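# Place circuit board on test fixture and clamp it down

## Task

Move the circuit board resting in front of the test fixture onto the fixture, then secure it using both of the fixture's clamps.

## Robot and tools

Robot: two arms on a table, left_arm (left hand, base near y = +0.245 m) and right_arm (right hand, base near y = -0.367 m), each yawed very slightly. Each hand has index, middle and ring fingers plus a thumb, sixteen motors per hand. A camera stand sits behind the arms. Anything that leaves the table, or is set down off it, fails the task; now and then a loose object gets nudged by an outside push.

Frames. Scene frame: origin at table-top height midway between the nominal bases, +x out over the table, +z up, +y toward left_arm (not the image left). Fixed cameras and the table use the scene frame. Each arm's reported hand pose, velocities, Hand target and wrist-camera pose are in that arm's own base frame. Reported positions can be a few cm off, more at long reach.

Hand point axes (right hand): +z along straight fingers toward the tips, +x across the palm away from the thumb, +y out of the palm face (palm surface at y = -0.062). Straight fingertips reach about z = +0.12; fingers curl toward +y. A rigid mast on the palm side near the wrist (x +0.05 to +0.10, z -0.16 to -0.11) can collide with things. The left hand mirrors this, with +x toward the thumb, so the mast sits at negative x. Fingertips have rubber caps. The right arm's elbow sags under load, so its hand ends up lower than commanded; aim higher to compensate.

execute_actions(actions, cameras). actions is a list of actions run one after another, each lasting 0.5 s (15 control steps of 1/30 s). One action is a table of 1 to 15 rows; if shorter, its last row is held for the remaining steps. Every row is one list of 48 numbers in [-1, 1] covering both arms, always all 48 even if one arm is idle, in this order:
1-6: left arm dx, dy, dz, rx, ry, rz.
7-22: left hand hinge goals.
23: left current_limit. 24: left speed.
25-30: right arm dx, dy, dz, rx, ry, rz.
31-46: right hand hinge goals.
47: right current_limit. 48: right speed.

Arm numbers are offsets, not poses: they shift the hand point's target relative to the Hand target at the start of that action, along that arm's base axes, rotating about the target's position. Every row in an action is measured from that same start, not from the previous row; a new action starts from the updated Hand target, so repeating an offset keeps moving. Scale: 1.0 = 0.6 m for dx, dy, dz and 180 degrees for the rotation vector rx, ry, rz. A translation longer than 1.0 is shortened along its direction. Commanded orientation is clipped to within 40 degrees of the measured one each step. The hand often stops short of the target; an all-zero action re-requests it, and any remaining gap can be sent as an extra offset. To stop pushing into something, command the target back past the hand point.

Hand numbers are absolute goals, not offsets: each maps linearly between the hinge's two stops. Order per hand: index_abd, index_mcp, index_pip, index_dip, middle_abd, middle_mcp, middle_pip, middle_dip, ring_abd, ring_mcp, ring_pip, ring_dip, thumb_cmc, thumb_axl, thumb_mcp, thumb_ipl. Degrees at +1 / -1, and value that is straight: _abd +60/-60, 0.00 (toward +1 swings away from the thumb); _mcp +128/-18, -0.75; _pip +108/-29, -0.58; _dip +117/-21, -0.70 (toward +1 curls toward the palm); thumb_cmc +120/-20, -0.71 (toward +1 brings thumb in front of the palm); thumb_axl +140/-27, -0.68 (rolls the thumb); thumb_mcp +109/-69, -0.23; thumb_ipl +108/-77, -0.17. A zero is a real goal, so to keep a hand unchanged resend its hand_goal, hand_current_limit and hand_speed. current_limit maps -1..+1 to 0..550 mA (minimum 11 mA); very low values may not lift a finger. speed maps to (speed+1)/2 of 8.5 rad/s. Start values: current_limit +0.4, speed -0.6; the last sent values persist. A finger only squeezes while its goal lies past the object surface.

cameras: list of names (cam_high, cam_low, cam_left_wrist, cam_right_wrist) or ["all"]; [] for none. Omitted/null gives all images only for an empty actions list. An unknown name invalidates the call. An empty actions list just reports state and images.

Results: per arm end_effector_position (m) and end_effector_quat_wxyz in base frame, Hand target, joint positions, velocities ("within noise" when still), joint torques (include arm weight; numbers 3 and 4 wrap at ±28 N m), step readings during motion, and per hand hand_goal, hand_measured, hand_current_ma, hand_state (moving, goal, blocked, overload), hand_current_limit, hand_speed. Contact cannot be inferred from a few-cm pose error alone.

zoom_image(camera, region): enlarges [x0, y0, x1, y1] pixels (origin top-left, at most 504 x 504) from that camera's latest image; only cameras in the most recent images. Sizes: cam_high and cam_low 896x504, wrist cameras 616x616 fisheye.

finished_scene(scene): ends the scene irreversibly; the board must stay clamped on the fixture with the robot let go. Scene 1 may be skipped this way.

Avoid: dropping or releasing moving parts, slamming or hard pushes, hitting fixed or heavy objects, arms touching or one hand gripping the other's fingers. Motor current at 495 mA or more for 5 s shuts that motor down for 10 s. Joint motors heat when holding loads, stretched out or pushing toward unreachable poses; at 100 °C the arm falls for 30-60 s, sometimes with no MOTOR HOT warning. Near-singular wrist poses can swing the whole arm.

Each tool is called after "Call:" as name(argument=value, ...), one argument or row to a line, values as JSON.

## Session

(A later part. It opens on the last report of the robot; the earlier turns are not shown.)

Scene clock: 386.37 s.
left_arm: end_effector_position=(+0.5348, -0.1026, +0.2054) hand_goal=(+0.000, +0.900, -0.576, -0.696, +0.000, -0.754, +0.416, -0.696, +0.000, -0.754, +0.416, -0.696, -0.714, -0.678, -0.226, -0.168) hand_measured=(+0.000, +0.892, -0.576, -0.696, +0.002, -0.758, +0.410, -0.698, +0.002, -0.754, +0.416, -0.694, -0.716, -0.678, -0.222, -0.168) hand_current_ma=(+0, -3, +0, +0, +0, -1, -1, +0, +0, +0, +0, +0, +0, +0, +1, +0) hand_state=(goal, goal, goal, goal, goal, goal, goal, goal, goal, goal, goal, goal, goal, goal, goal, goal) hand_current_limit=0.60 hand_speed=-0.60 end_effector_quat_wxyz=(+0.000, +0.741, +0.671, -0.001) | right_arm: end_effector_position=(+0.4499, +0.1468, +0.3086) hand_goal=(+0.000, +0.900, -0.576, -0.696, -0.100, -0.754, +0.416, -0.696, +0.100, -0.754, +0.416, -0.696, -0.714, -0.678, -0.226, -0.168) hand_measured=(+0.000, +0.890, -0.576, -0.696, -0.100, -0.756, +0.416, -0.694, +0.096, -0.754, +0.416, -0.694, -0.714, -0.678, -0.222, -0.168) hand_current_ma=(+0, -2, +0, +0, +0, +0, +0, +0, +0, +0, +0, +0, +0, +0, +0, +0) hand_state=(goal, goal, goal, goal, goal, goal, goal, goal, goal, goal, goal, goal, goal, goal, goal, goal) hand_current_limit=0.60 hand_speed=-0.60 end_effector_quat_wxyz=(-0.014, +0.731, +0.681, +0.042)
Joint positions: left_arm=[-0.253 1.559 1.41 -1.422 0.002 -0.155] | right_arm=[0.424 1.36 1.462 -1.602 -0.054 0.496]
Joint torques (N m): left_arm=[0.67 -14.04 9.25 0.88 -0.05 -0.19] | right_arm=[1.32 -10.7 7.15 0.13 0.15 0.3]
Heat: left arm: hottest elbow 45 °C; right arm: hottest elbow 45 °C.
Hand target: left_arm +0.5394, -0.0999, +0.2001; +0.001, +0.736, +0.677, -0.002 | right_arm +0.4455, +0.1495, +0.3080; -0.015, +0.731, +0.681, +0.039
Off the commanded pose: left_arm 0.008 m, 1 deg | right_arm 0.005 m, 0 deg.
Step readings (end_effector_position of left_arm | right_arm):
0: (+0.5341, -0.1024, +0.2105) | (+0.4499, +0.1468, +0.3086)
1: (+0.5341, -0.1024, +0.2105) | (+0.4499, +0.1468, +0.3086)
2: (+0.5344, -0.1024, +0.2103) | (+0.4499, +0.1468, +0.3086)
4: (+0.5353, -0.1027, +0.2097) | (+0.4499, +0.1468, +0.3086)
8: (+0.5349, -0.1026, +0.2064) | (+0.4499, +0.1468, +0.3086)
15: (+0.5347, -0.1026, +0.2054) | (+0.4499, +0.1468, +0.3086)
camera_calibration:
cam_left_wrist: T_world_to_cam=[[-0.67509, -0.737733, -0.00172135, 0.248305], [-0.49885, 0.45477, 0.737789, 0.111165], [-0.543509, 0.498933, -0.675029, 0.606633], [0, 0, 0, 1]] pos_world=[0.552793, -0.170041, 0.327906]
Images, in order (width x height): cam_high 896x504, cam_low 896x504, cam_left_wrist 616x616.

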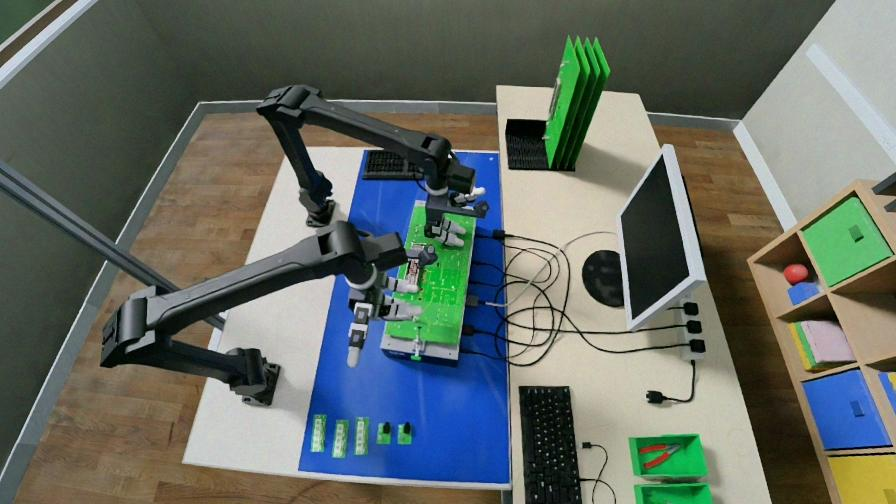

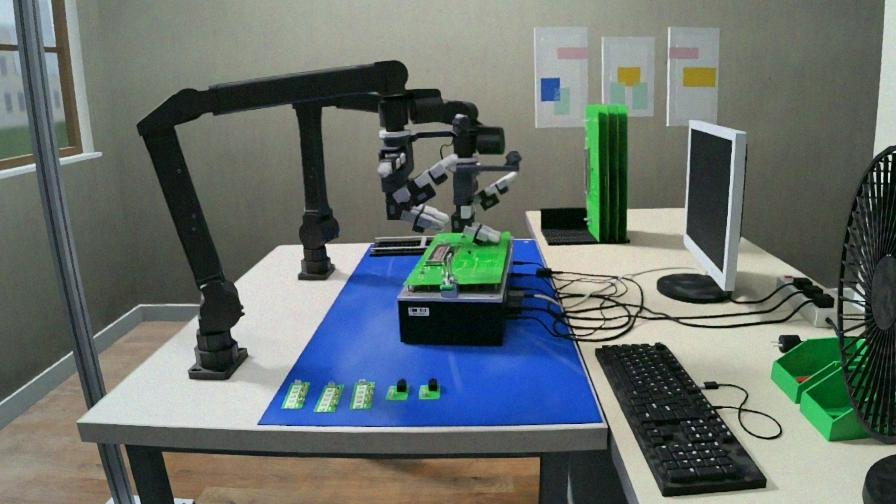

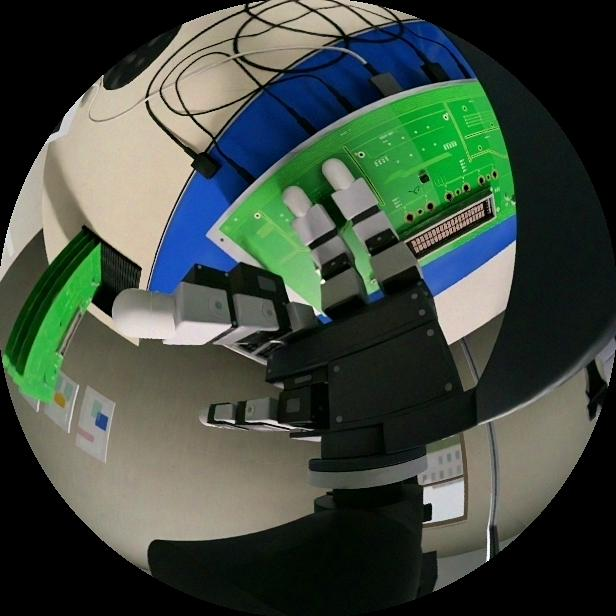

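Call:
execute_actions(
  actions=[
    [[0,0,-0.018,0,0,0,0,0.9,-0.576,-0.696,0.0,-0.754,0.416,-0.696,0.0,-0.754,0.416,-0.696,-0.714,-0.678,-0.226,-0.168,0.6,-0.6,0,0,0,0,0,0,0,0.9,-0.576,-0.696,-0.1,-0.754,0.416,-0.696,0.1,-0.754,0.416,-0.696,-0.714,-0.678,-0.226,-0.168,0.6,-0.6]],
  ],
  cameras=["cam_low","cam_left_wrist"],
)

Call:
zoom_image(
  camera="cam_low",
  region=[485, 225, 525, 265],
)

Call:
zoom_image(
  camera="cam_low",
  region=[470, 265, 510, 305],
)

Call:
zoom_image(
  camera="cam_left_wrist",
  region=[210, 210, 250, 250],
)

Scene clock: 387.93 s.
left_arm: end_effector_position=(+0.5381, -0.1036, +0.2040) hand_goal=(+0.000, +0.900, -0.576, -0.696, +0.000, -0.754, +0.416, -0.696, +0.000, -0.754, +0.416, -0.696, -0.714, -0.678, -0.226, -0.168) hand_measured=(+0.000, +0.892, -0.576, -0.696, +0.000, -0.754, +0.422, -0.698, +0.000, -0.754, +0.418, -0.694, -0.716, -0.678, -0.222, -0.168) hand_current_ma=(+0, -3, +0, +0, +0, +0, +2, +0, +0, +0, +0, +0, +0, +0, +1, +0) hand_state=(goal, goal, goal, goal, goal, goal, goal, goal, goal, goal, goal, goal, goal, goal, goal, goal) hand_current_limit=0.60 hand_speed=-0.60 end_effector_quat_wxyz=(+0.007, +0.741, +0.671, +0.003) | right_arm: end_effector_position=(+0.4499, +0.1468, +0.3086) hand_goal=(+0.000, +0.900, -0.576, -0.696, -0.100, -0.754, +0.416, -0.696, +0.100, -0.754, +0.416, -0.696, -0.714, -0.678, -0.226, -0.168) hand_measured=(+0.000, +0.890, -0.576, -0.696, -0.100, -0.756, +0.416, -0.694, +0.096, -0.754, +0.416, -0.694, -0.714, -0.678, -0.222, -0.168) hand_current_ma=(+0, -2, +0, +0, +0, +0, +0, +0, +0, +0, +0, +0, +0, +0, +0, +0) hand_state=(goal, goal, goal, goal, goal, goal, goal, goal, goal, goal, goal, goal, goal, goal, goal, goal) hand_current_limit=0.60 hand_speed=-0.60 end_effector_quat_wxyz=(-0.014, +0.731, +0.681, +0.042)
Joint positions: left_arm=[-0.253 1.559 1.403 -1.4 0.003 -0.155] | right_arm=[0.424 1.36 1.462 -1.602 -0.054 0.496]
Joint torques (N m): left_arm=[0.5 -13.8 8.03 1.13 -0.08 -0.2] | right_arm=[0.67 -10.52 7.35 0.35 0.12 0.28]
Heat: left arm: hottest elbow 45 °C; right arm: hottest elbow 45 °C.
Hand target: left_arm +0.5394, -0.0998, +0.1893; +0.001, +0.736, +0.677, -0.002 | right_arm +0.4455, +0.1495, +0.3080; -0.015, +0.731, +0.681, +0.039
Off the commanded pose: left_arm 0.015 m, 1 deg | right_arm 0.005 m, 0 deg.
Step readings (end_effector_position of left_arm | right_arm):
0: (+0.5348, -0.1026, +0.2054) | (+0.4499, +0.1468, +0.3086)
1: (+0.5349, -0.1026, +0.2054) | (+0.4499, +0.1468, +0.3086)
2: (+0.5351, -0.1027, +0.2049) | (+0.4499, +0.1468, +0.3086)
4: (+0.5359, -0.1029, +0.2042) | (+0.4499, +0.1468, +0.3086)
8: (+0.5374, -0.1034, +0.2041) | (+0.4499, +0.1468, +0.3086)
15: (+0.5382, -0.1036, +0.2042) | (+0.4499, +0.1468, +0.3086)
camera_calibration:
cam_left_wrist: T_world_to_cam=[[-0.674965, -0.737804, -0.00822068, 0.251065], [-0.509569, 0.458054, 0.728372, 0.122271], [-0.53363, 0.495815, -0.685132, 0.6044], [0, 0, 0, 1]] pos_world=[0.554292, -0.17044, 0.327099]
Images, in order (width x height): cam_low 896x504, cam_left_wrist 616x616.

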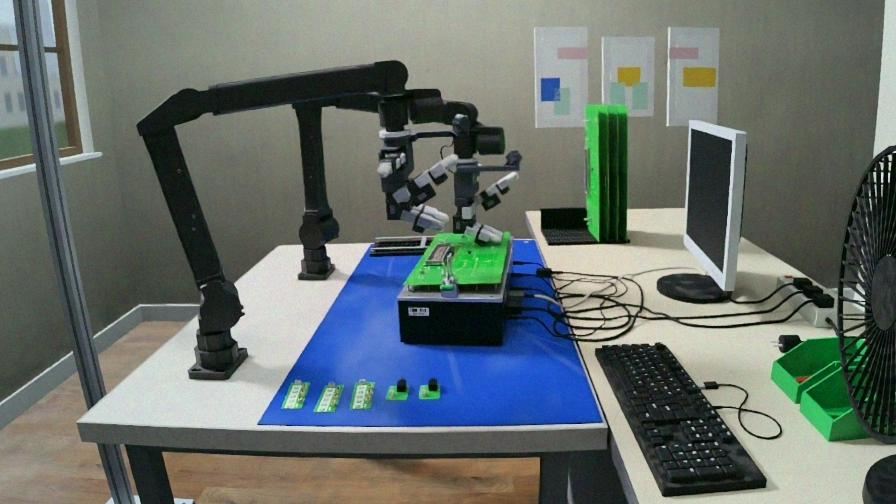

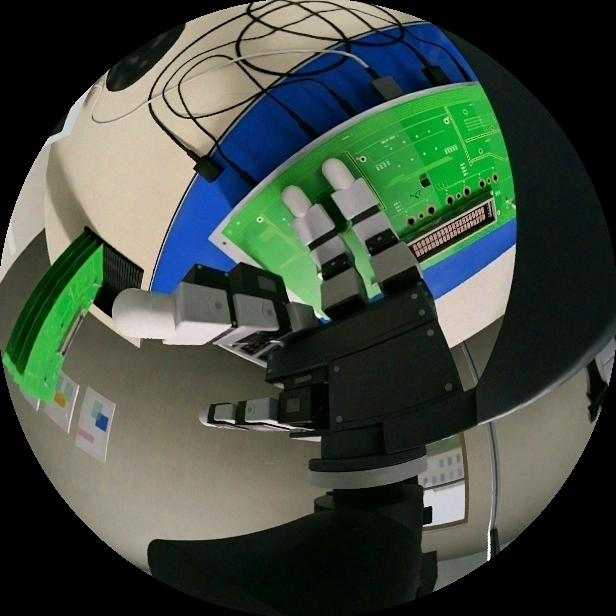

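Scaled by 12.600 from the camera's 896x504 image, which has a finer 1280x720 frame.

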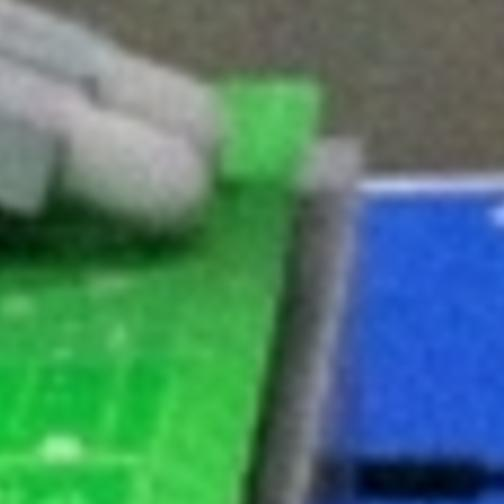

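Scaled by 12.600 from the camera's 896x504 image, which has a finer 1280x720 frame.

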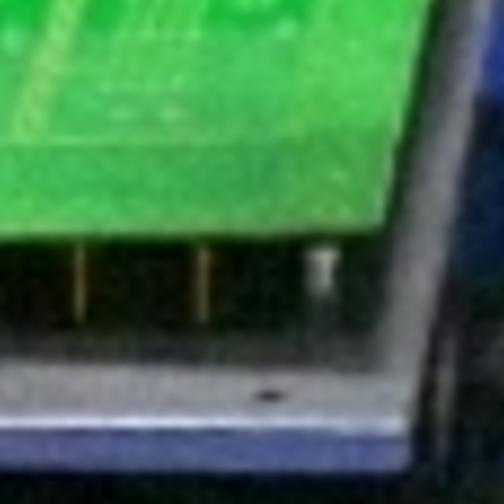

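Scaled by 12.600 from the camera's 616x616 image, which has a finer 880x880 frame.

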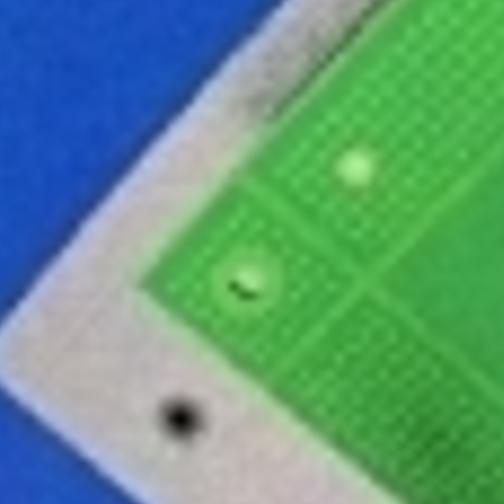

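Call:
execute_actions(
  actions=[
    [[-0.004,0,-0.03,0,0,0,0,0.9,-0.576,-0.696,0.0,-0.754,0.416,-0.696,0.0,-0.754,0.416,-0.696,-0.714,-0.678,-0.226,-0.168,0.8,-0.6,0,0,0,0,0,0,0,0.9,-0.576,-0.696,-0.1,-0.754,0.416,-0.696,0.1,-0.754,0.416,-0.696,-0.714,-0.678,-0.226,-0.168,0.6,-0.6]],
  ],
  cameras=["cam_low","cam_left_wrist"],
)

Call:
zoom_image(
  camera="cam_low",
  region=[485, 225, 525, 265],
)

Call:
zoom_image(
  camera="cam_low",
  region=[470, 265, 510, 305],
)

Call:
zoom_image(
  camera="cam_left_wrist",
  region=[210, 210, 250, 250],
)

Scene clock: 399.00 s.
left_arm: end_effector_position=(+0.5377, -0.1037, +0.2034) hand_goal=(+0.000, +0.900, -0.576, -0.696, +0.000, -0.754, +0.416, -0.696, +0.000, -0.754, +0.416, -0.696, -0.714, -0.678, -0.226, -0.168) hand_measured=(+0.000, +0.892, -0.576, -0.696, -0.002, -0.746, +0.434, -0.698, -0.002, -0.750, +0.426, -0.694, -0.716, -0.678, -0.222, -0.168) hand_current_ma=(+0, -3, +0, +0, +0, +3, +11, +0, +0, +1, +4, +0, +0, +0, +1, +0) hand_state=(goal, goal, goal, goal, goal, goal, goal, goal, goal, goal, goal, goal, goal, goal, goal, goal) hand_current_limit=0.80 hand_speed=-0.60 end_effector_quat_wxyz=(+0.021, +0.741, +0.671, +0.011) | right_arm: end_effector_position=(+0.4499, +0.1468, +0.3086) hand_goal=(+0.000, +0.900, -0.576, -0.696, -0.100, -0.754, +0.416, -0.696, +0.100, -0.754, +0.416, -0.696, -0.714, -0.678, -0.226, -0.168) hand_measured=(+0.000, +0.890, -0.576, -0.696, -0.100, -0.756, +0.416, -0.694, +0.096, -0.754, +0.416, -0.694, -0.714, -0.678, -0.222, -0.168) hand_current_ma=(+0, -2, +0, +0, +0, +0, +0, +0, +0, +0, +0, +0, +0, +0, +0, +0) hand_state=(goal, goal, goal, goal, goal, goal, goal, goal, goal, goal, goal, goal, goal, goal, goal, goal) hand_current_limit=0.60 hand_speed=-0.60 end_effector_quat_wxyz=(-0.014, +0.731, +0.681, +0.042)
Joint positions: left_arm=[-0.253 1.539 1.37 -1.354 0.004 -0.155] | right_arm=[0.424 1.36 1.462 -1.602 -0.054 0.496]
Joint torques (N m): left_arm=[0.62 -11.99 7.19 1.29 -0.11 -0.2] | right_arm=[0.56 -11.05 7.28 0.16 0.17 0.27]
Heat: left arm: hottest elbow 43 °C; right arm: hottest elbow 44 °C.
Hand target: left_arm +0.5371, -0.0999, +0.1714; +0.001, +0.736, +0.677, -0.002 | right_arm +0.4455, +0.1495, +0.3080; -0.015, +0.731, +0.681, +0.039
Off the commanded pose: left_arm 0.032 m, 3 deg | right_arm 0.005 m, 0 deg.
Step readings (end_effector_position of left_arm | right_arm):
0: (+0.5381, -0.1036, +0.2040) | (+0.4499, +0.1468, +0.3086)
1: (+0.5381, -0.1036, +0.2039) | (+0.4499, +0.1468, +0.3086)
2: (+0.5382, -0.1036, +0.2034) | (+0.4499, +0.1468, +0.3086)
4: (+0.5383, -0.1038, +0.2034) | (+0.4499, +0.1468, +0.3086)
8: (+0.5369, -0.1034, +0.2033) | (+0.4499, +0.1468, +0.3086)
15: (+0.5375, -0.1037, +0.2034) | (+0.4499, +0.1468, +0.3086)
camera_calibration:
cam_left_wrist: T_world_to_cam=[[-0.674551, -0.737878, -0.0227518, 0.253421], [-0.532388, 0.464884, 0.707422, 0.139909], [-0.511414, 0.489305, -0.706425, 0.595521], [0, 0, 0, 1]] pos_world=[0.549989, -0.169439, 0.327482]
Images, in order (width x height): cam_low 896x504, cam_left_wrist 616x616.

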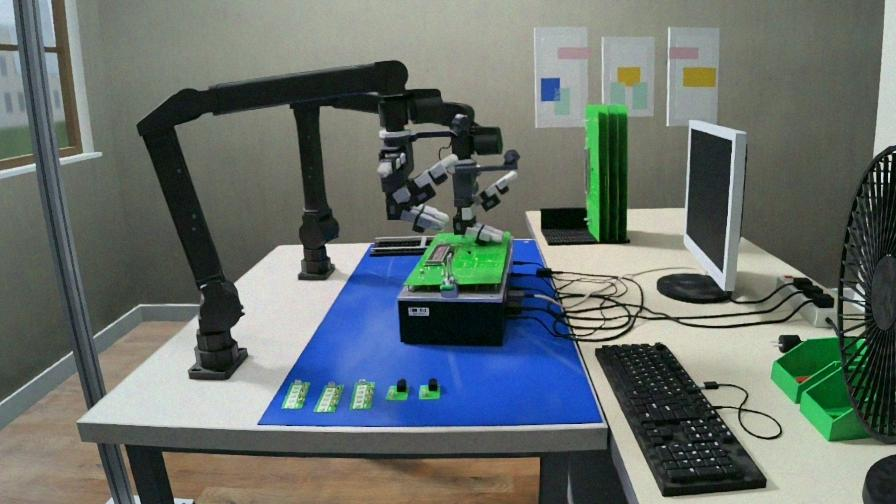

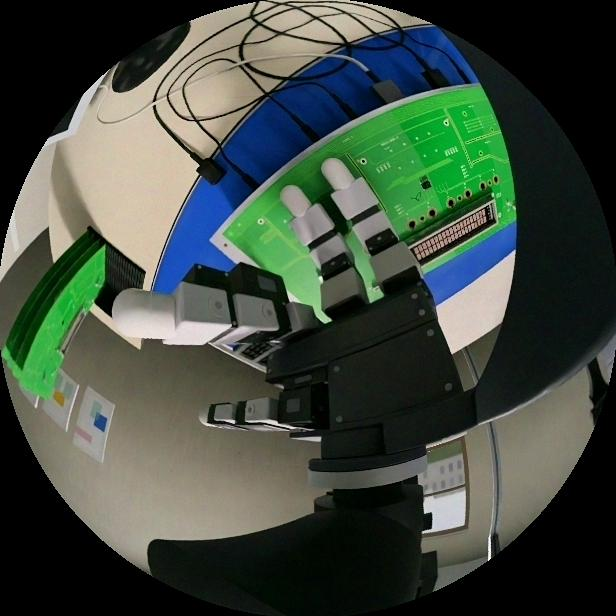

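Scaled by 12.600 from the camera's 896x504 image, which has a finer 1280x720 frame.

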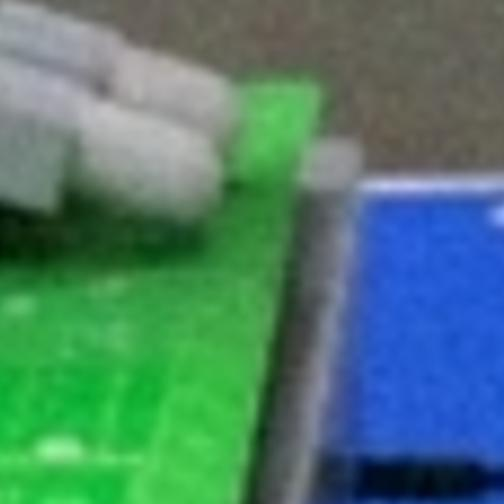

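Scaled by 12.600 from the camera's 896x504 image, which has a finer 1280x720 frame.

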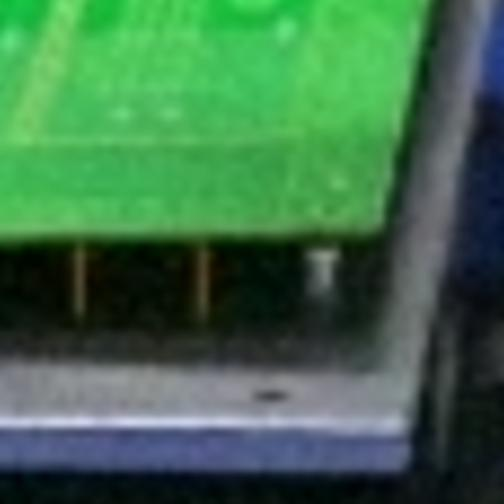

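Scaled by 12.600 from the camera's 616x616 image, which has a finer 880x880 frame.

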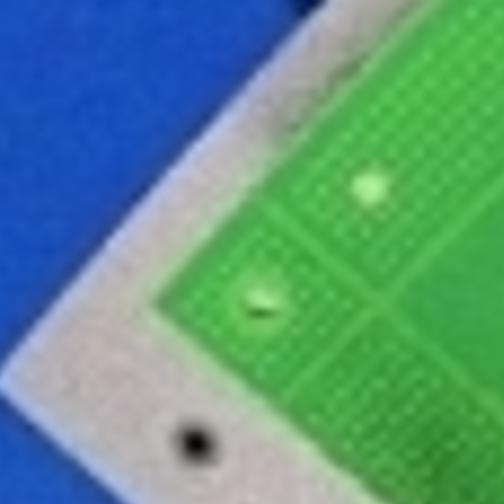

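Call:
zoom_image(
  camera="cam_left_wrist",
  region=[222, 225, 238, 241],
)

Scaled by 31.500 from the camera's 616x616 image, which has a finer 880x880 frame.

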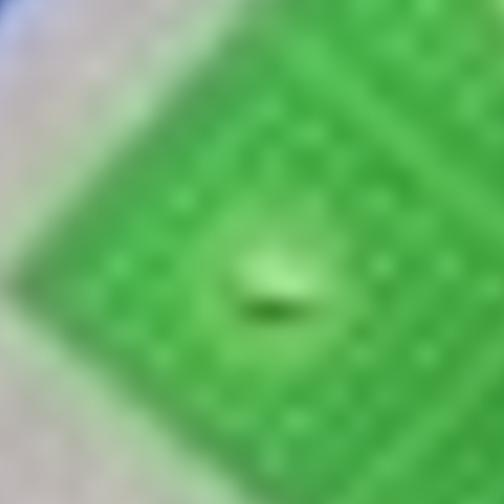

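Call:
execute_actions(
  actions=[
    [[0.012,0,-0.02,0,0,0,0,0.9,-0.576,-0.696,0.0,-0.754,0.416,-0.696,0.0,-0.754,0.416,-0.696,-0.714,-0.678,-0.226,-0.168,0.9,-0.6,0,0,0,0,0,0,0,0.9,-0.576,-0.696,-0.1,-0.754,0.416,-0.696,0.1,-0.754,0.416,-0.696,-0.714,-0.678,-0.226,-0.168,0.6,-0.6]],
  ],
  cameras=["cam_low","cam_left_wrist"],
)

Call:
zoom_image(
  camera="cam_low",
  region=[485, 225, 525, 265],
)

Call:
zoom_image(
  camera="cam_low",
  region=[470, 265, 510, 305],
)

Call:
zoom_image(
  camera="cam_left_wrist",
  region=[215, 220, 245, 250],
)

Scene clock: 404.07 s.
left_arm: end_effector_position=(+0.5430, -0.1049, +0.2040) hand_goal=(+0.000, +0.900, -0.576, -0.696, +0.000, -0.754, +0.416, -0.696, +0.000, -0.754, +0.416, -0.696, -0.714, -0.678, -0.226, -0.168) hand_measured=(+0.000, +0.892, -0.576, -0.696, -0.004, -0.742, +0.436, -0.698, -0.002, -0.748, +0.426, -0.694, -0.716, -0.678, -0.222, -0.168) hand_current_ma=(+0, -3, +0, +0, -1, +5, +13, +0, +0, +2, +4, +0, +0, +0, +1, +0) hand_state=(goal, goal, goal, goal, goal, goal, goal, goal, goal, goal, goal, goal, goal, goal, goal, goal) hand_current_limit=0.90 hand_speed=-0.60 end_effector_quat_wxyz=(+0.031, +0.740, +0.671, +0.018) | right_arm: end_effector_position=(+0.4499, +0.1468, +0.3086) hand_goal=(+0.000, +0.900, -0.576, -0.696, -0.100, -0.754, +0.416, -0.696, +0.100, -0.754, +0.416, -0.696, -0.714, -0.678, -0.226, -0.168) hand_measured=(+0.000, +0.890, -0.576, -0.696, -0.100, -0.756, +0.416, -0.694, +0.096, -0.754, +0.416, -0.694, -0.714, -0.678, -0.222, -0.168) hand_current_ma=(+0, -2, +0, +0, +0, +0, +0, +0, +0, +0, +0, +0, +0, +0, +0, +0) hand_state=(goal, goal, goal, goal, goal, goal, goal, goal, goal, goal, goal, goal, goal, goal, goal, goal) hand_current_limit=0.60 hand_speed=-0.60 end_effector_quat_wxyz=(-0.014, +0.731, +0.681, +0.042)
Joint positions: left_arm=[-0.253 1.539 1.366 -1.326 0.005 -0.155] | right_arm=[0.424 1.36 1.462 -1.602 -0.054 0.496]
Joint torques (N m): left_arm=[0.79 -10.29 7.12 1.37 -0.12 -0.15] | right_arm=[0.79 -10.46 7.08 0.12 0.16 0.26]
Heat: left arm: hottest elbow 43 °C; right arm: hottest elbow 44 °C.
Hand target: left_arm +0.5442, -0.0999, +0.1594; +0.001, +0.736, +0.677, -0.002 | right_arm +0.4455, +0.1495, +0.3080; -0.015, +0.731, +0.681, +0.039
Off the commanded pose: left_arm 0.045 m, 4 deg | right_arm 0.005 m, 0 deg.
Step readings (end_effector_position of left_arm | right_arm):
0: (+0.5377, -0.1037, +0.2034) | (+0.4499, +0.1468, +0.3086)
1: (+0.5378, -0.1037, +0.2034) | (+0.4499, +0.1468, +0.3086)
2: (+0.5381, -0.1038, +0.2034) | (+0.4499, +0.1468, +0.3086)
4: (+0.5396, -0.1042, +0.2035) | (+0.4499, +0.1468, +0.3086)
8: (+0.5422, -0.1047, +0.2040) | (+0.4499, +0.1468, +0.3086)
15: (+0.5430, -0.1049, +0.2040) | (+0.4499, +0.1468, +0.3086)
camera_calibration:
cam_left_wrist: T_world_to_cam=[[-0.673631, -0.738312, -0.0334079, 0.257762], [-0.548482, 0.469111, 0.692172, 0.155137], [-0.495367, 0.484592, -0.720959, 0.593017], [0, 0, 0, 1]] pos_world=[0.552487, -0.169839, 0.328771]
Images, in order (width x height): cam_low 896x504, cam_left_wrist 616x616.

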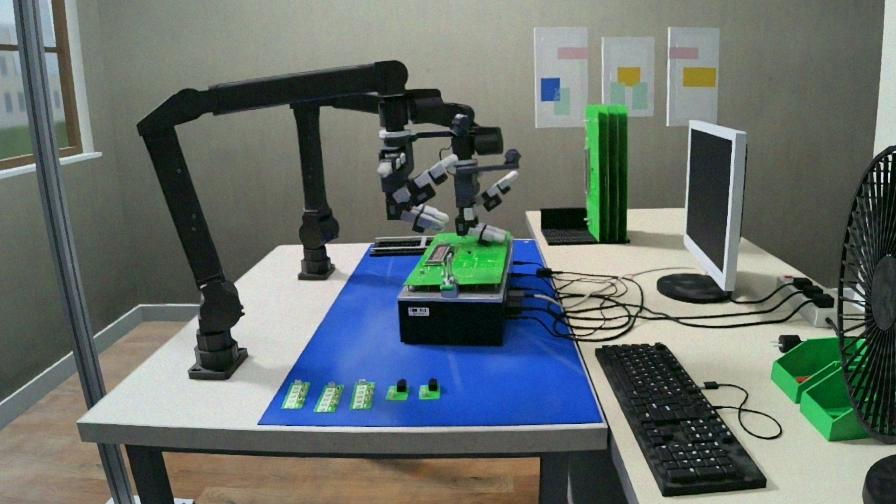

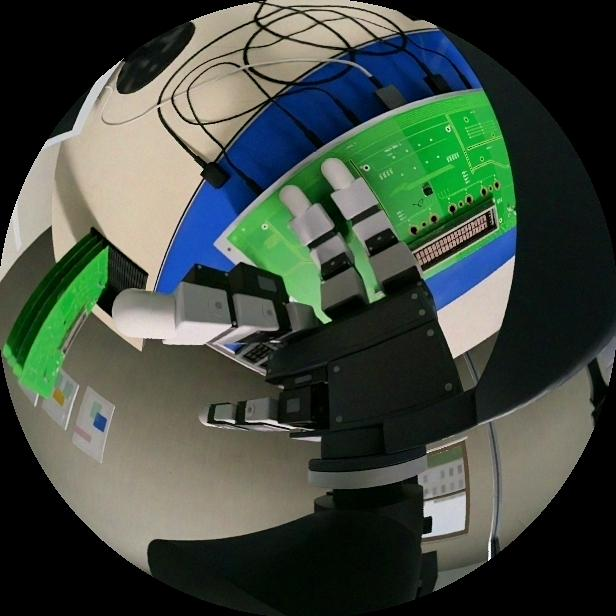

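Scaled by 12.600 from the camera's 896x504 image, which has a finer 1280x720 frame.

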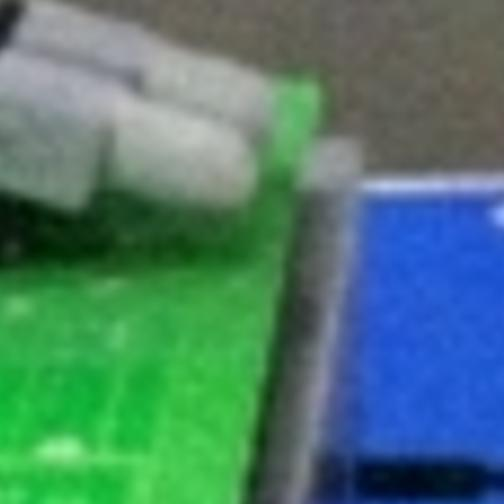

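Scaled by 12.600 from the camera's 896x504 image, which has a finer 1280x720 frame.

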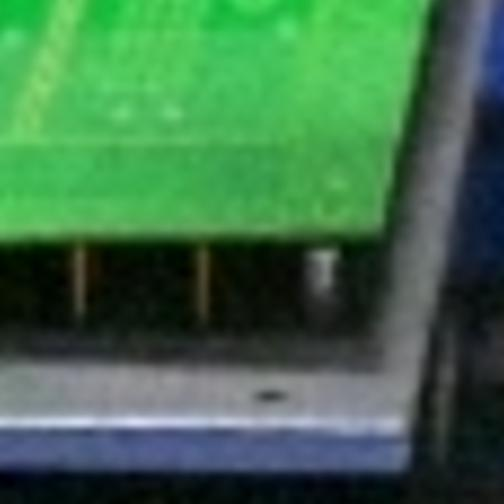

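Scaled by 16.800 from the camera's 616x616 image, which has a finer 880x880 frame.

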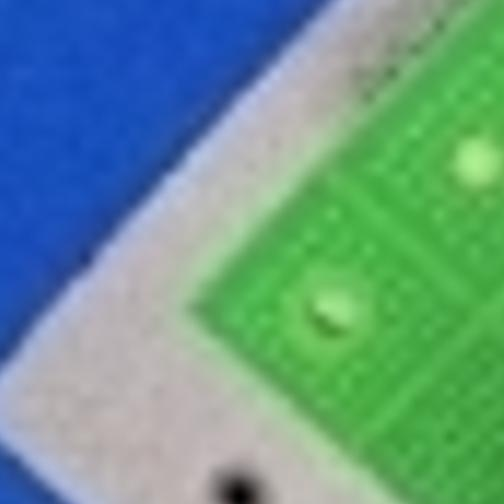

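Call:
execute_actions(
  actions=[],
)

Scene clock: 407.03 s.
left_arm: end_effector_position=(+0.5430, -0.1049, +0.2040) hand_goal=(+0.000, +0.900, -0.576, -0.696, +0.000, -0.754, +0.416, -0.696, +0.000, -0.754, +0.416, -0.696, -0.714, -0.678, -0.226, -0.168) hand_measured=(+0.000, +0.892, -0.576, -0.696, -0.004, -0.742, +0.436, -0.698, -0.002, -0.748, +0.426, -0.694, -0.716, -0.678, -0.222, -0.168) hand_current_ma=(+0, -3, +0, +0, -1, +5, +13, +0, +0, +2, +4, +0, +0, +0, +1, +0) hand_state=(goal, goal, goal, goal, goal, goal, goal, goal, goal, goal, goal, goal, goal, goal, goal, goal) hand_current_limit=0.90 hand_speed=-0.60 end_effector_quat_wxyz=(+0.031, +0.740, +0.671, +0.018) | right_arm: end_effector_position=(+0.4499, +0.1468, +0.3086) hand_goal=(+0.000, +0.900, -0.576, -0.696, -0.100, -0.754, +0.416, -0.696, +0.100, -0.754, +0.416, -0.696, -0.714, -0.678, -0.226, -0.168) hand_measured=(+0.000, +0.890, -0.576, -0.696, -0.100, -0.756, +0.416, -0.694, +0.096, -0.754, +0.416, -0.694, -0.714, -0.678, -0.222, -0.168) hand_current_ma=(+0, -2, +0, +0, +0, +0, +0, +0, +0, +0, +0, +0, +0, +0, +0, +0) hand_state=(goal, goal, goal, goal, goal, goal, goal, goal, goal, goal, goal, goal, goal, goal, goal, goal) hand_current_limit=0.60 hand_speed=-0.60 end_effector_quat_wxyz=(-0.014, +0.731, +0.681, +0.042)
Joint positions: left_arm=[-0.253 1.539 1.366 -1.326 0.005 -0.155] | right_arm=[0.424 1.36 1.462 -1.602 -0.054 0.496]
Joint velocities: within noise
Joint torques (N m): left_arm=[0.73 -9.93 7.19 1.26 -0.13 -0.16] | right_arm=[0.73 -11.52 7.04 0.21 0.15 0.23]
Heat: left arm: hottest elbow 43 °C; right arm: hottest elbow 44 °C.
Hand target: left_arm +0.5442, -0.0999, +0.1594; +0.001, +0.736, +0.677, -0.002 | right_arm +0.4455, +0.1495, +0.3080; -0.015, +0.731, +0.681, +0.039
Off the commanded pose: left_arm 0.045 m, 4 deg | right_arm 0.005 m, 0 deg.
camera_calibration:
cam_left_wrist: T_world_to_cam=[[-0.673631, -0.738312, -0.0334079, 0.257762], [-0.548482, 0.469111, 0.692172, 0.155137], [-0.495367, 0.484592, -0.720959, 0.593017], [0, 0, 0, 1]] pos_world=[0.552487, -0.169839, 0.328771]
cam_right_wrist: T_world_to_cam=[[0.554533, -0.82432, -0.113974, -0.0515486], [-0.575872, -0.479001, 0.662518, 0.081277], [-0.60072, -0.301753, -0.740324, 0.659189], [0, 0, 0, 1]] pos_world=[0.471379, 0.195352, 0.428291]

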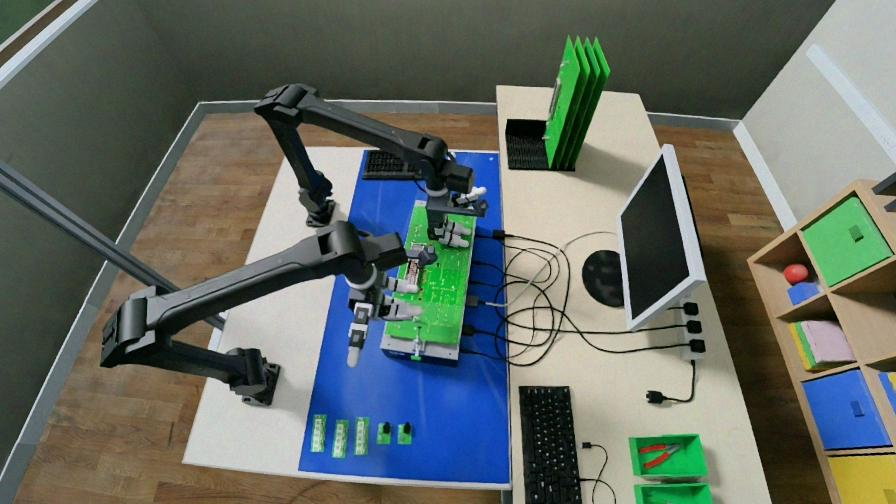

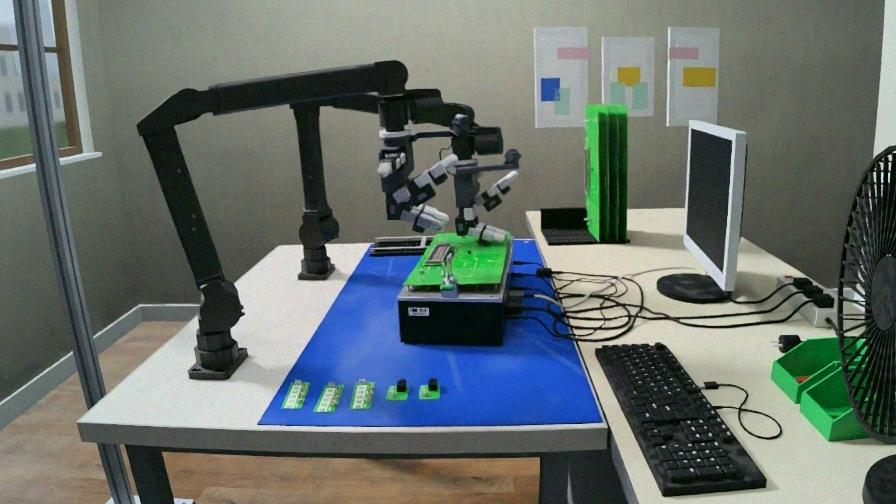

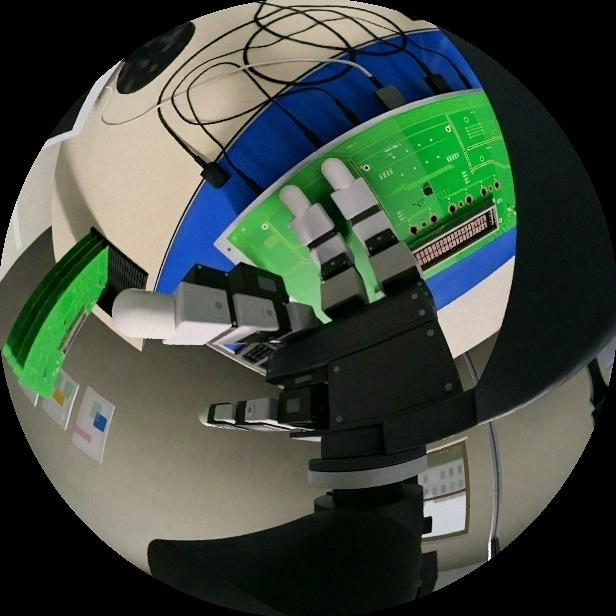

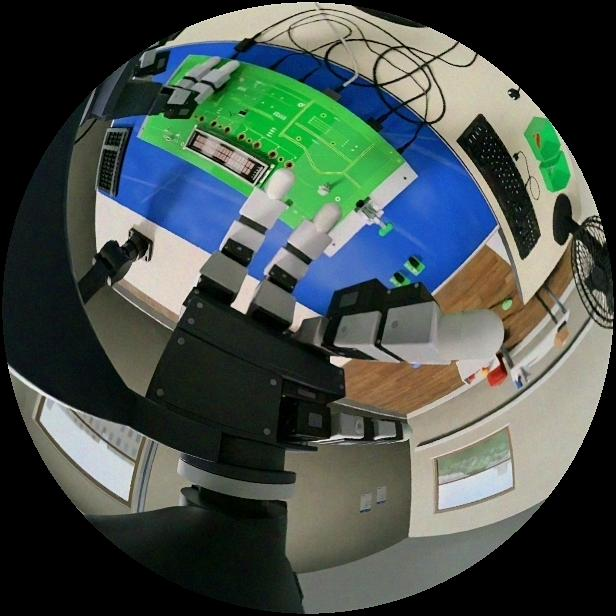

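Call:
zoom_image(
  camera="cam_high",
  region=[370, 180, 510, 370],
)

Call:
zoom_image(
  camera="cam_low",
  region=[380, 200, 540, 310],
)

Call:
zoom_image(
  camera="cam_left_wrist",
  region=[200, 100, 420, 320],
)

Scaled by 2.653 from the camera's 896x504 image, which has a finer 1280x720 frame.

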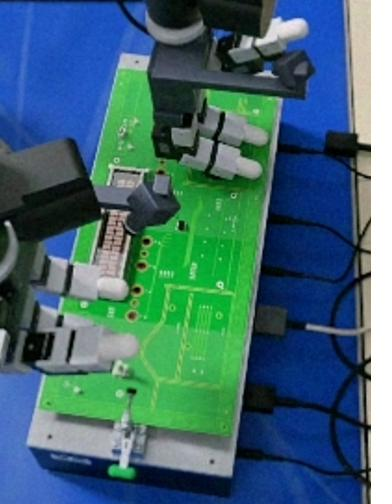

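Scaled by 3.150 from the camera's 896x504 image, which has a finer 1280x720 frame.

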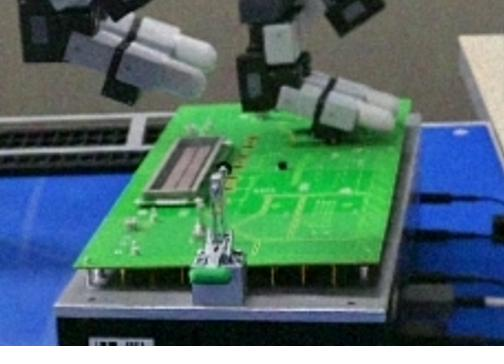

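Scaled by 2.291 from the camera's 616x616 image, which has a finer 880x880 frame.

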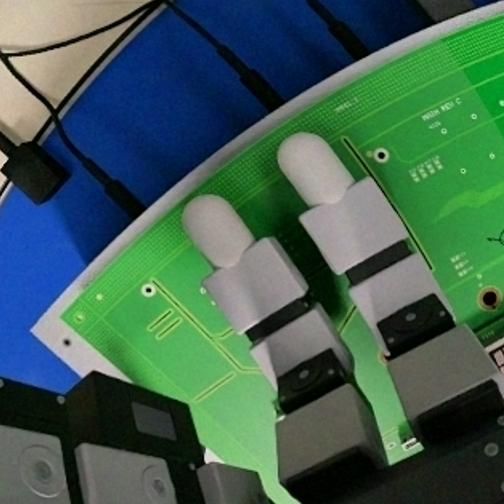

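Call:
zoom_image(
  camera="cam_left_wrist",
  region=[205, 200, 275, 270],
)

Call:
zoom_image(
  camera="cam_high",
  region=[455, 198, 490, 228],
)

Scaled by 7.200 from the camera's 616x616 image, which has a finer 880x880 frame.

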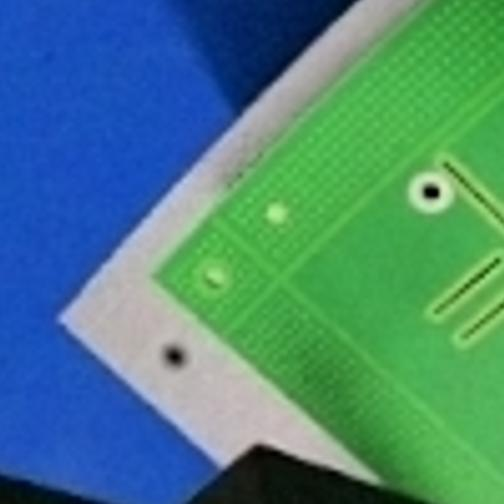

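Scaled by 14.400 from the camera's 896x504 image, which has a finer 1280x720 frame.

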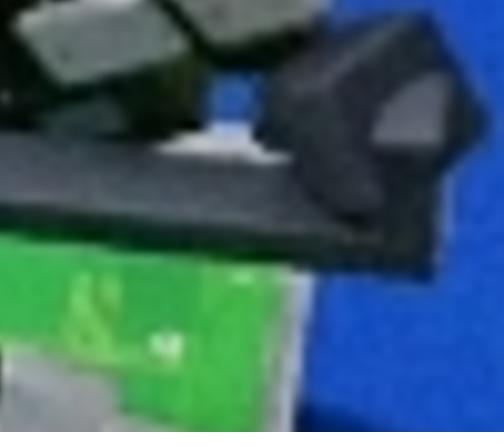

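Call:
execute_actions(
  actions=[
    [[0.0,0.0,0.04,0,0,0, 0,0.9,-0.576,-0.696,0,-0.754,0.416,-0.696,0,-0.754,0.416,-0.696,-0.714,-0.678,-0.226,-0.168,0.9,-0.6, 0,0,0,0,0,0, 0,0.9,-0.576,-0.696,-0.1,-0.754,0.416,-0.696,0.1,-0.754,0.416,-0.696,-0.714,-0.678,-0.226,-0.168,0.6,-0.6]],
  ],
)

Scene clock: 417.07 s.
left_arm: end_effector_position=(+0.5408, -0.1045, +0.2029) hand_goal=(+0.000, +0.900, -0.576, -0.696, +0.000, -0.754, +0.416, -0.696, +0.000, -0.754, +0.416, -0.696, -0.714, -0.678, -0.226, -0.168) hand_measured=(+0.000, +0.892, -0.576, -0.696, -0.004, -0.730, +0.438, -0.698, -0.002, -0.736, +0.428, -0.694, -0.716, -0.678, -0.222, -0.168) hand_current_ma=(+0, -3, +0, +0, -1, +19, +14, +0, +0, +12, +6, +0, +0, +0, +1, +0) hand_state=(goal, goal, goal, goal, goal, blocked, blocked, goal, goal, goal, goal, goal, goal, goal, goal, goal) hand_current_limit=0.90 hand_speed=-0.60 end_effector_quat_wxyz=(+0.024, +0.741, +0.671, +0.013) | right_arm: end_effector_position=(+0.4499, +0.1468, +0.3086) hand_goal=(+0.000, +0.900, -0.576, -0.696, -0.100, -0.754, +0.416, -0.696, +0.100, -0.754, +0.416, -0.696, -0.714, -0.678, -0.226, -0.168) hand_measured=(+0.000, +0.890, -0.576, -0.696, -0.100, -0.756, +0.416, -0.694, +0.096, -0.754, +0.416, -0.694, -0.714, -0.678, -0.222, -0.168) hand_current_ma=(+0, -2, +0, +0, +0, +0, +0, +0, +0, +0, +0, +0, +0, +0, +0, +0) hand_state=(goal, goal, goal, goal, goal, goal, goal, goal, goal, goal, goal, goal, goal, goal, goal, goal) hand_current_limit=0.60 hand_speed=-0.60 end_effector_quat_wxyz=(-0.014, +0.731, +0.681, +0.042)
Joint positions: left_arm=[-0.253 1.544 1.373 -1.346 0.005 -0.155] | right_arm=[0.424 1.36 1.462 -1.602 -0.054 0.496]
Joint torques (N m): left_arm=[0.73 -11.4 10.41 -0.35 -0.16 -0.17] | right_arm=[0.85 -11.46 7.21 0.13 0.26 0.25]
Heat: left arm: hottest elbow 42 °C; right arm: hottest elbow 43 °C.
Hand target: left_arm +0.5442, -0.0999, +0.1833; +0.001, +0.736, +0.677, -0.002 | right_arm +0.4455, +0.1495, +0.3080; -0.015, +0.731, +0.681, +0.039
Off the commanded pose: left_arm 0.020 m, 3 deg | right_arm 0.005 m, 0 deg.
Step readings (end_effector_position of left_arm | right_arm):
0: (+0.5430, -0.1049, +0.2040) | (+0.4499, +0.1468, +0.3086)
1: (+0.5430, -0.1049, +0.2040) | (+0.4499, +0.1468, +0.3086)
2: (+0.5430, -0.1049, +0.2040) | (+0.4499, +0.1468, +0.3086)
4: (+0.5421, -0.1048, +0.2036) | (+0.4499, +0.1468, +0.3086)
8: (+0.5405, -0.1043, +0.2029) | (+0.4499, +0.1468, +0.3086)
15: (+0.5407, -0.1044, +0.2029) | (+0.4499, +0.1468, +0.3086)

Elbow torque 10.4 now. Curl the pips to lift the nubs.

Call:
execute_actions(
  actions=[
    [[0.0,0.0,0.01,0,0,0, 0,0.9,-0.576,-0.696,0,-0.754,0.75,-0.696,0,-0.754,0.75,-0.696,-0.714,-0.678,-0.226,-0.168,0.9,-0.6, 0,0,0,0,0,0, 0,0.9,-0.576,-0.696,-0.1,-0.754,0.416,-0.696,0.1,-0.754,0.416,-0.696,-0.714,-0.678,-0.226,-0.168,0.6,-0.6]],
    [[0.0,0.0,0.03,0,0,0, 0,0.9,-0.576,-0.696,0,-0.754,0.75,-0.696,0,-0.754,0.75,-0.696,-0.714,-0.678,-0.226,-0.168,0.9,-0.6, 0,0,0,0,0,0, 0,0.9,-0.576,-0.696,-0.1,-0.754,0.416,-0.696,0.1,-0.754,0.416,-0.696,-0.714,-0.678,-0.226,-0.168,0.6,-0.6]],
  ],
)

Scene clock: 419.07 s.
left_arm: end_effector_position=(+0.5287, -0.1003, +0.1907) hand_goal=(+0.000, +0.900, -0.576, -0.696, +0.000, -0.754, +0.750, -0.696, +0.000, -0.754, +0.750, -0.696, -0.714, -0.678, -0.226, -0.168) hand_measured=(+0.000, +0.892, -0.576, -0.696, -0.002, -0.752, +0.750, -0.698, -0.002, -0.752, +0.750, -0.694, -0.716, -0.678, -0.222, -0.168) hand_current_ma=(+0, -3, +0, +0, +0, +0, +0, +0, +0, +0, +0, +0, +0, +0, +1, +0) hand_state=(goal, goal, goal, goal, goal, goal, goal, goal, goal, goal, goal, goal, goal, goal, goal, goal) hand_current_limit=0.90 hand_speed=-0.60 end_effector_quat_wxyz=(-0.011, +0.740, +0.672, -0.011) | right_arm: end_effector_position=(+0.4499, +0.1468, +0.3086) hand_goal=(+0.000, +0.900, -0.576, -0.696, -0.100, -0.754, +0.416, -0.696, +0.100, -0.754, +0.416, -0.696, -0.714, -0.678, -0.226, -0.168) hand_measured=(+0.000, +0.890, -0.576, -0.696, -0.100, -0.756, +0.416, -0.694, +0.096, -0.754, +0.416, -0.694, -0.714, -0.678, -0.222, -0.168) hand_current_ma=(+0, -2, +0, +0, +0, +0, +0, +0, +0, +0, +0, +0, +0, +0, +0, +0) hand_state=(goal, goal, goal, goal, goal, goal, goal, goal, goal, goal, goal, goal, goal, goal, goal, goal) hand_current_limit=0.60 hand_speed=-0.60 end_effector_quat_wxyz=(-0.014, +0.731, +0.681, +0.042)
Joint positions: left_arm=[-0.251 1.567 1.387 -1.421 0.005 -0.155] | right_arm=[0.424 1.36 1.462 -1.602 -0.054 0.496]
Joint torques (N m): left_arm=[0.26 -13.98 13.07 -0.02 -0.16 -0.18] | right_arm=[0.91 -10.75 7.24 0.08 0.15 0.24]
Heat: left arm: hottest elbow 42 °C; right arm: hottest elbow 43 °C.
Hand target: left_arm +0.5443, -0.0999, +0.2074; +0.001, +0.736, +0.677, -0.002 | right_arm +0.4455, +0.1495, +0.3080; -0.015, +0.731, +0.681, +0.039
Off the commanded pose: left_arm 0.023 m, 2 deg | right_arm 0.005 m, 0 deg.
Step readings (end_effector_position of left_arm | right_arm):
0: (+0.5408, -0.1045, +0.2029) | (+0.4499, +0.1468, +0.3086)
1: (+0.5408, -0.1045, +0.2029) | (+0.4499, +0.1468, +0.3086)
2: (+0.5402, -0.1044, +0.2024) | (+0.4499, +0.1468, +0.3086)
4: (+0.5382, -0.1036, +0.1991) | (+0.4499, +0.1468, +0.3086)
8: (+0.5362, -0.1029, +0.1907) | (+0.4499, +0.1468, +0.3086)
15: (+0.5357, -0.1027, +0.1882) | (+0.4499, +0.1468, +0.3086)
16: (+0.5356, -0.1027, +0.1882) | (+0.4499, +0.1468, +0.3086)
17: (+0.5350, -0.1026, +0.1881) | (+0.4499, +0.1468, +0.3086)
19: (+0.5324, -0.1017, +0.1882) | (+0.4499, +0.1468, +0.3086)
23: (+0.5287, -0.1003, +0.1884) | (+0.4499, +0.1468, +0.3086)
30: (+0.5288, -0.1003, +0.1906) | (+0.4499, +0.1468, +0.3086)


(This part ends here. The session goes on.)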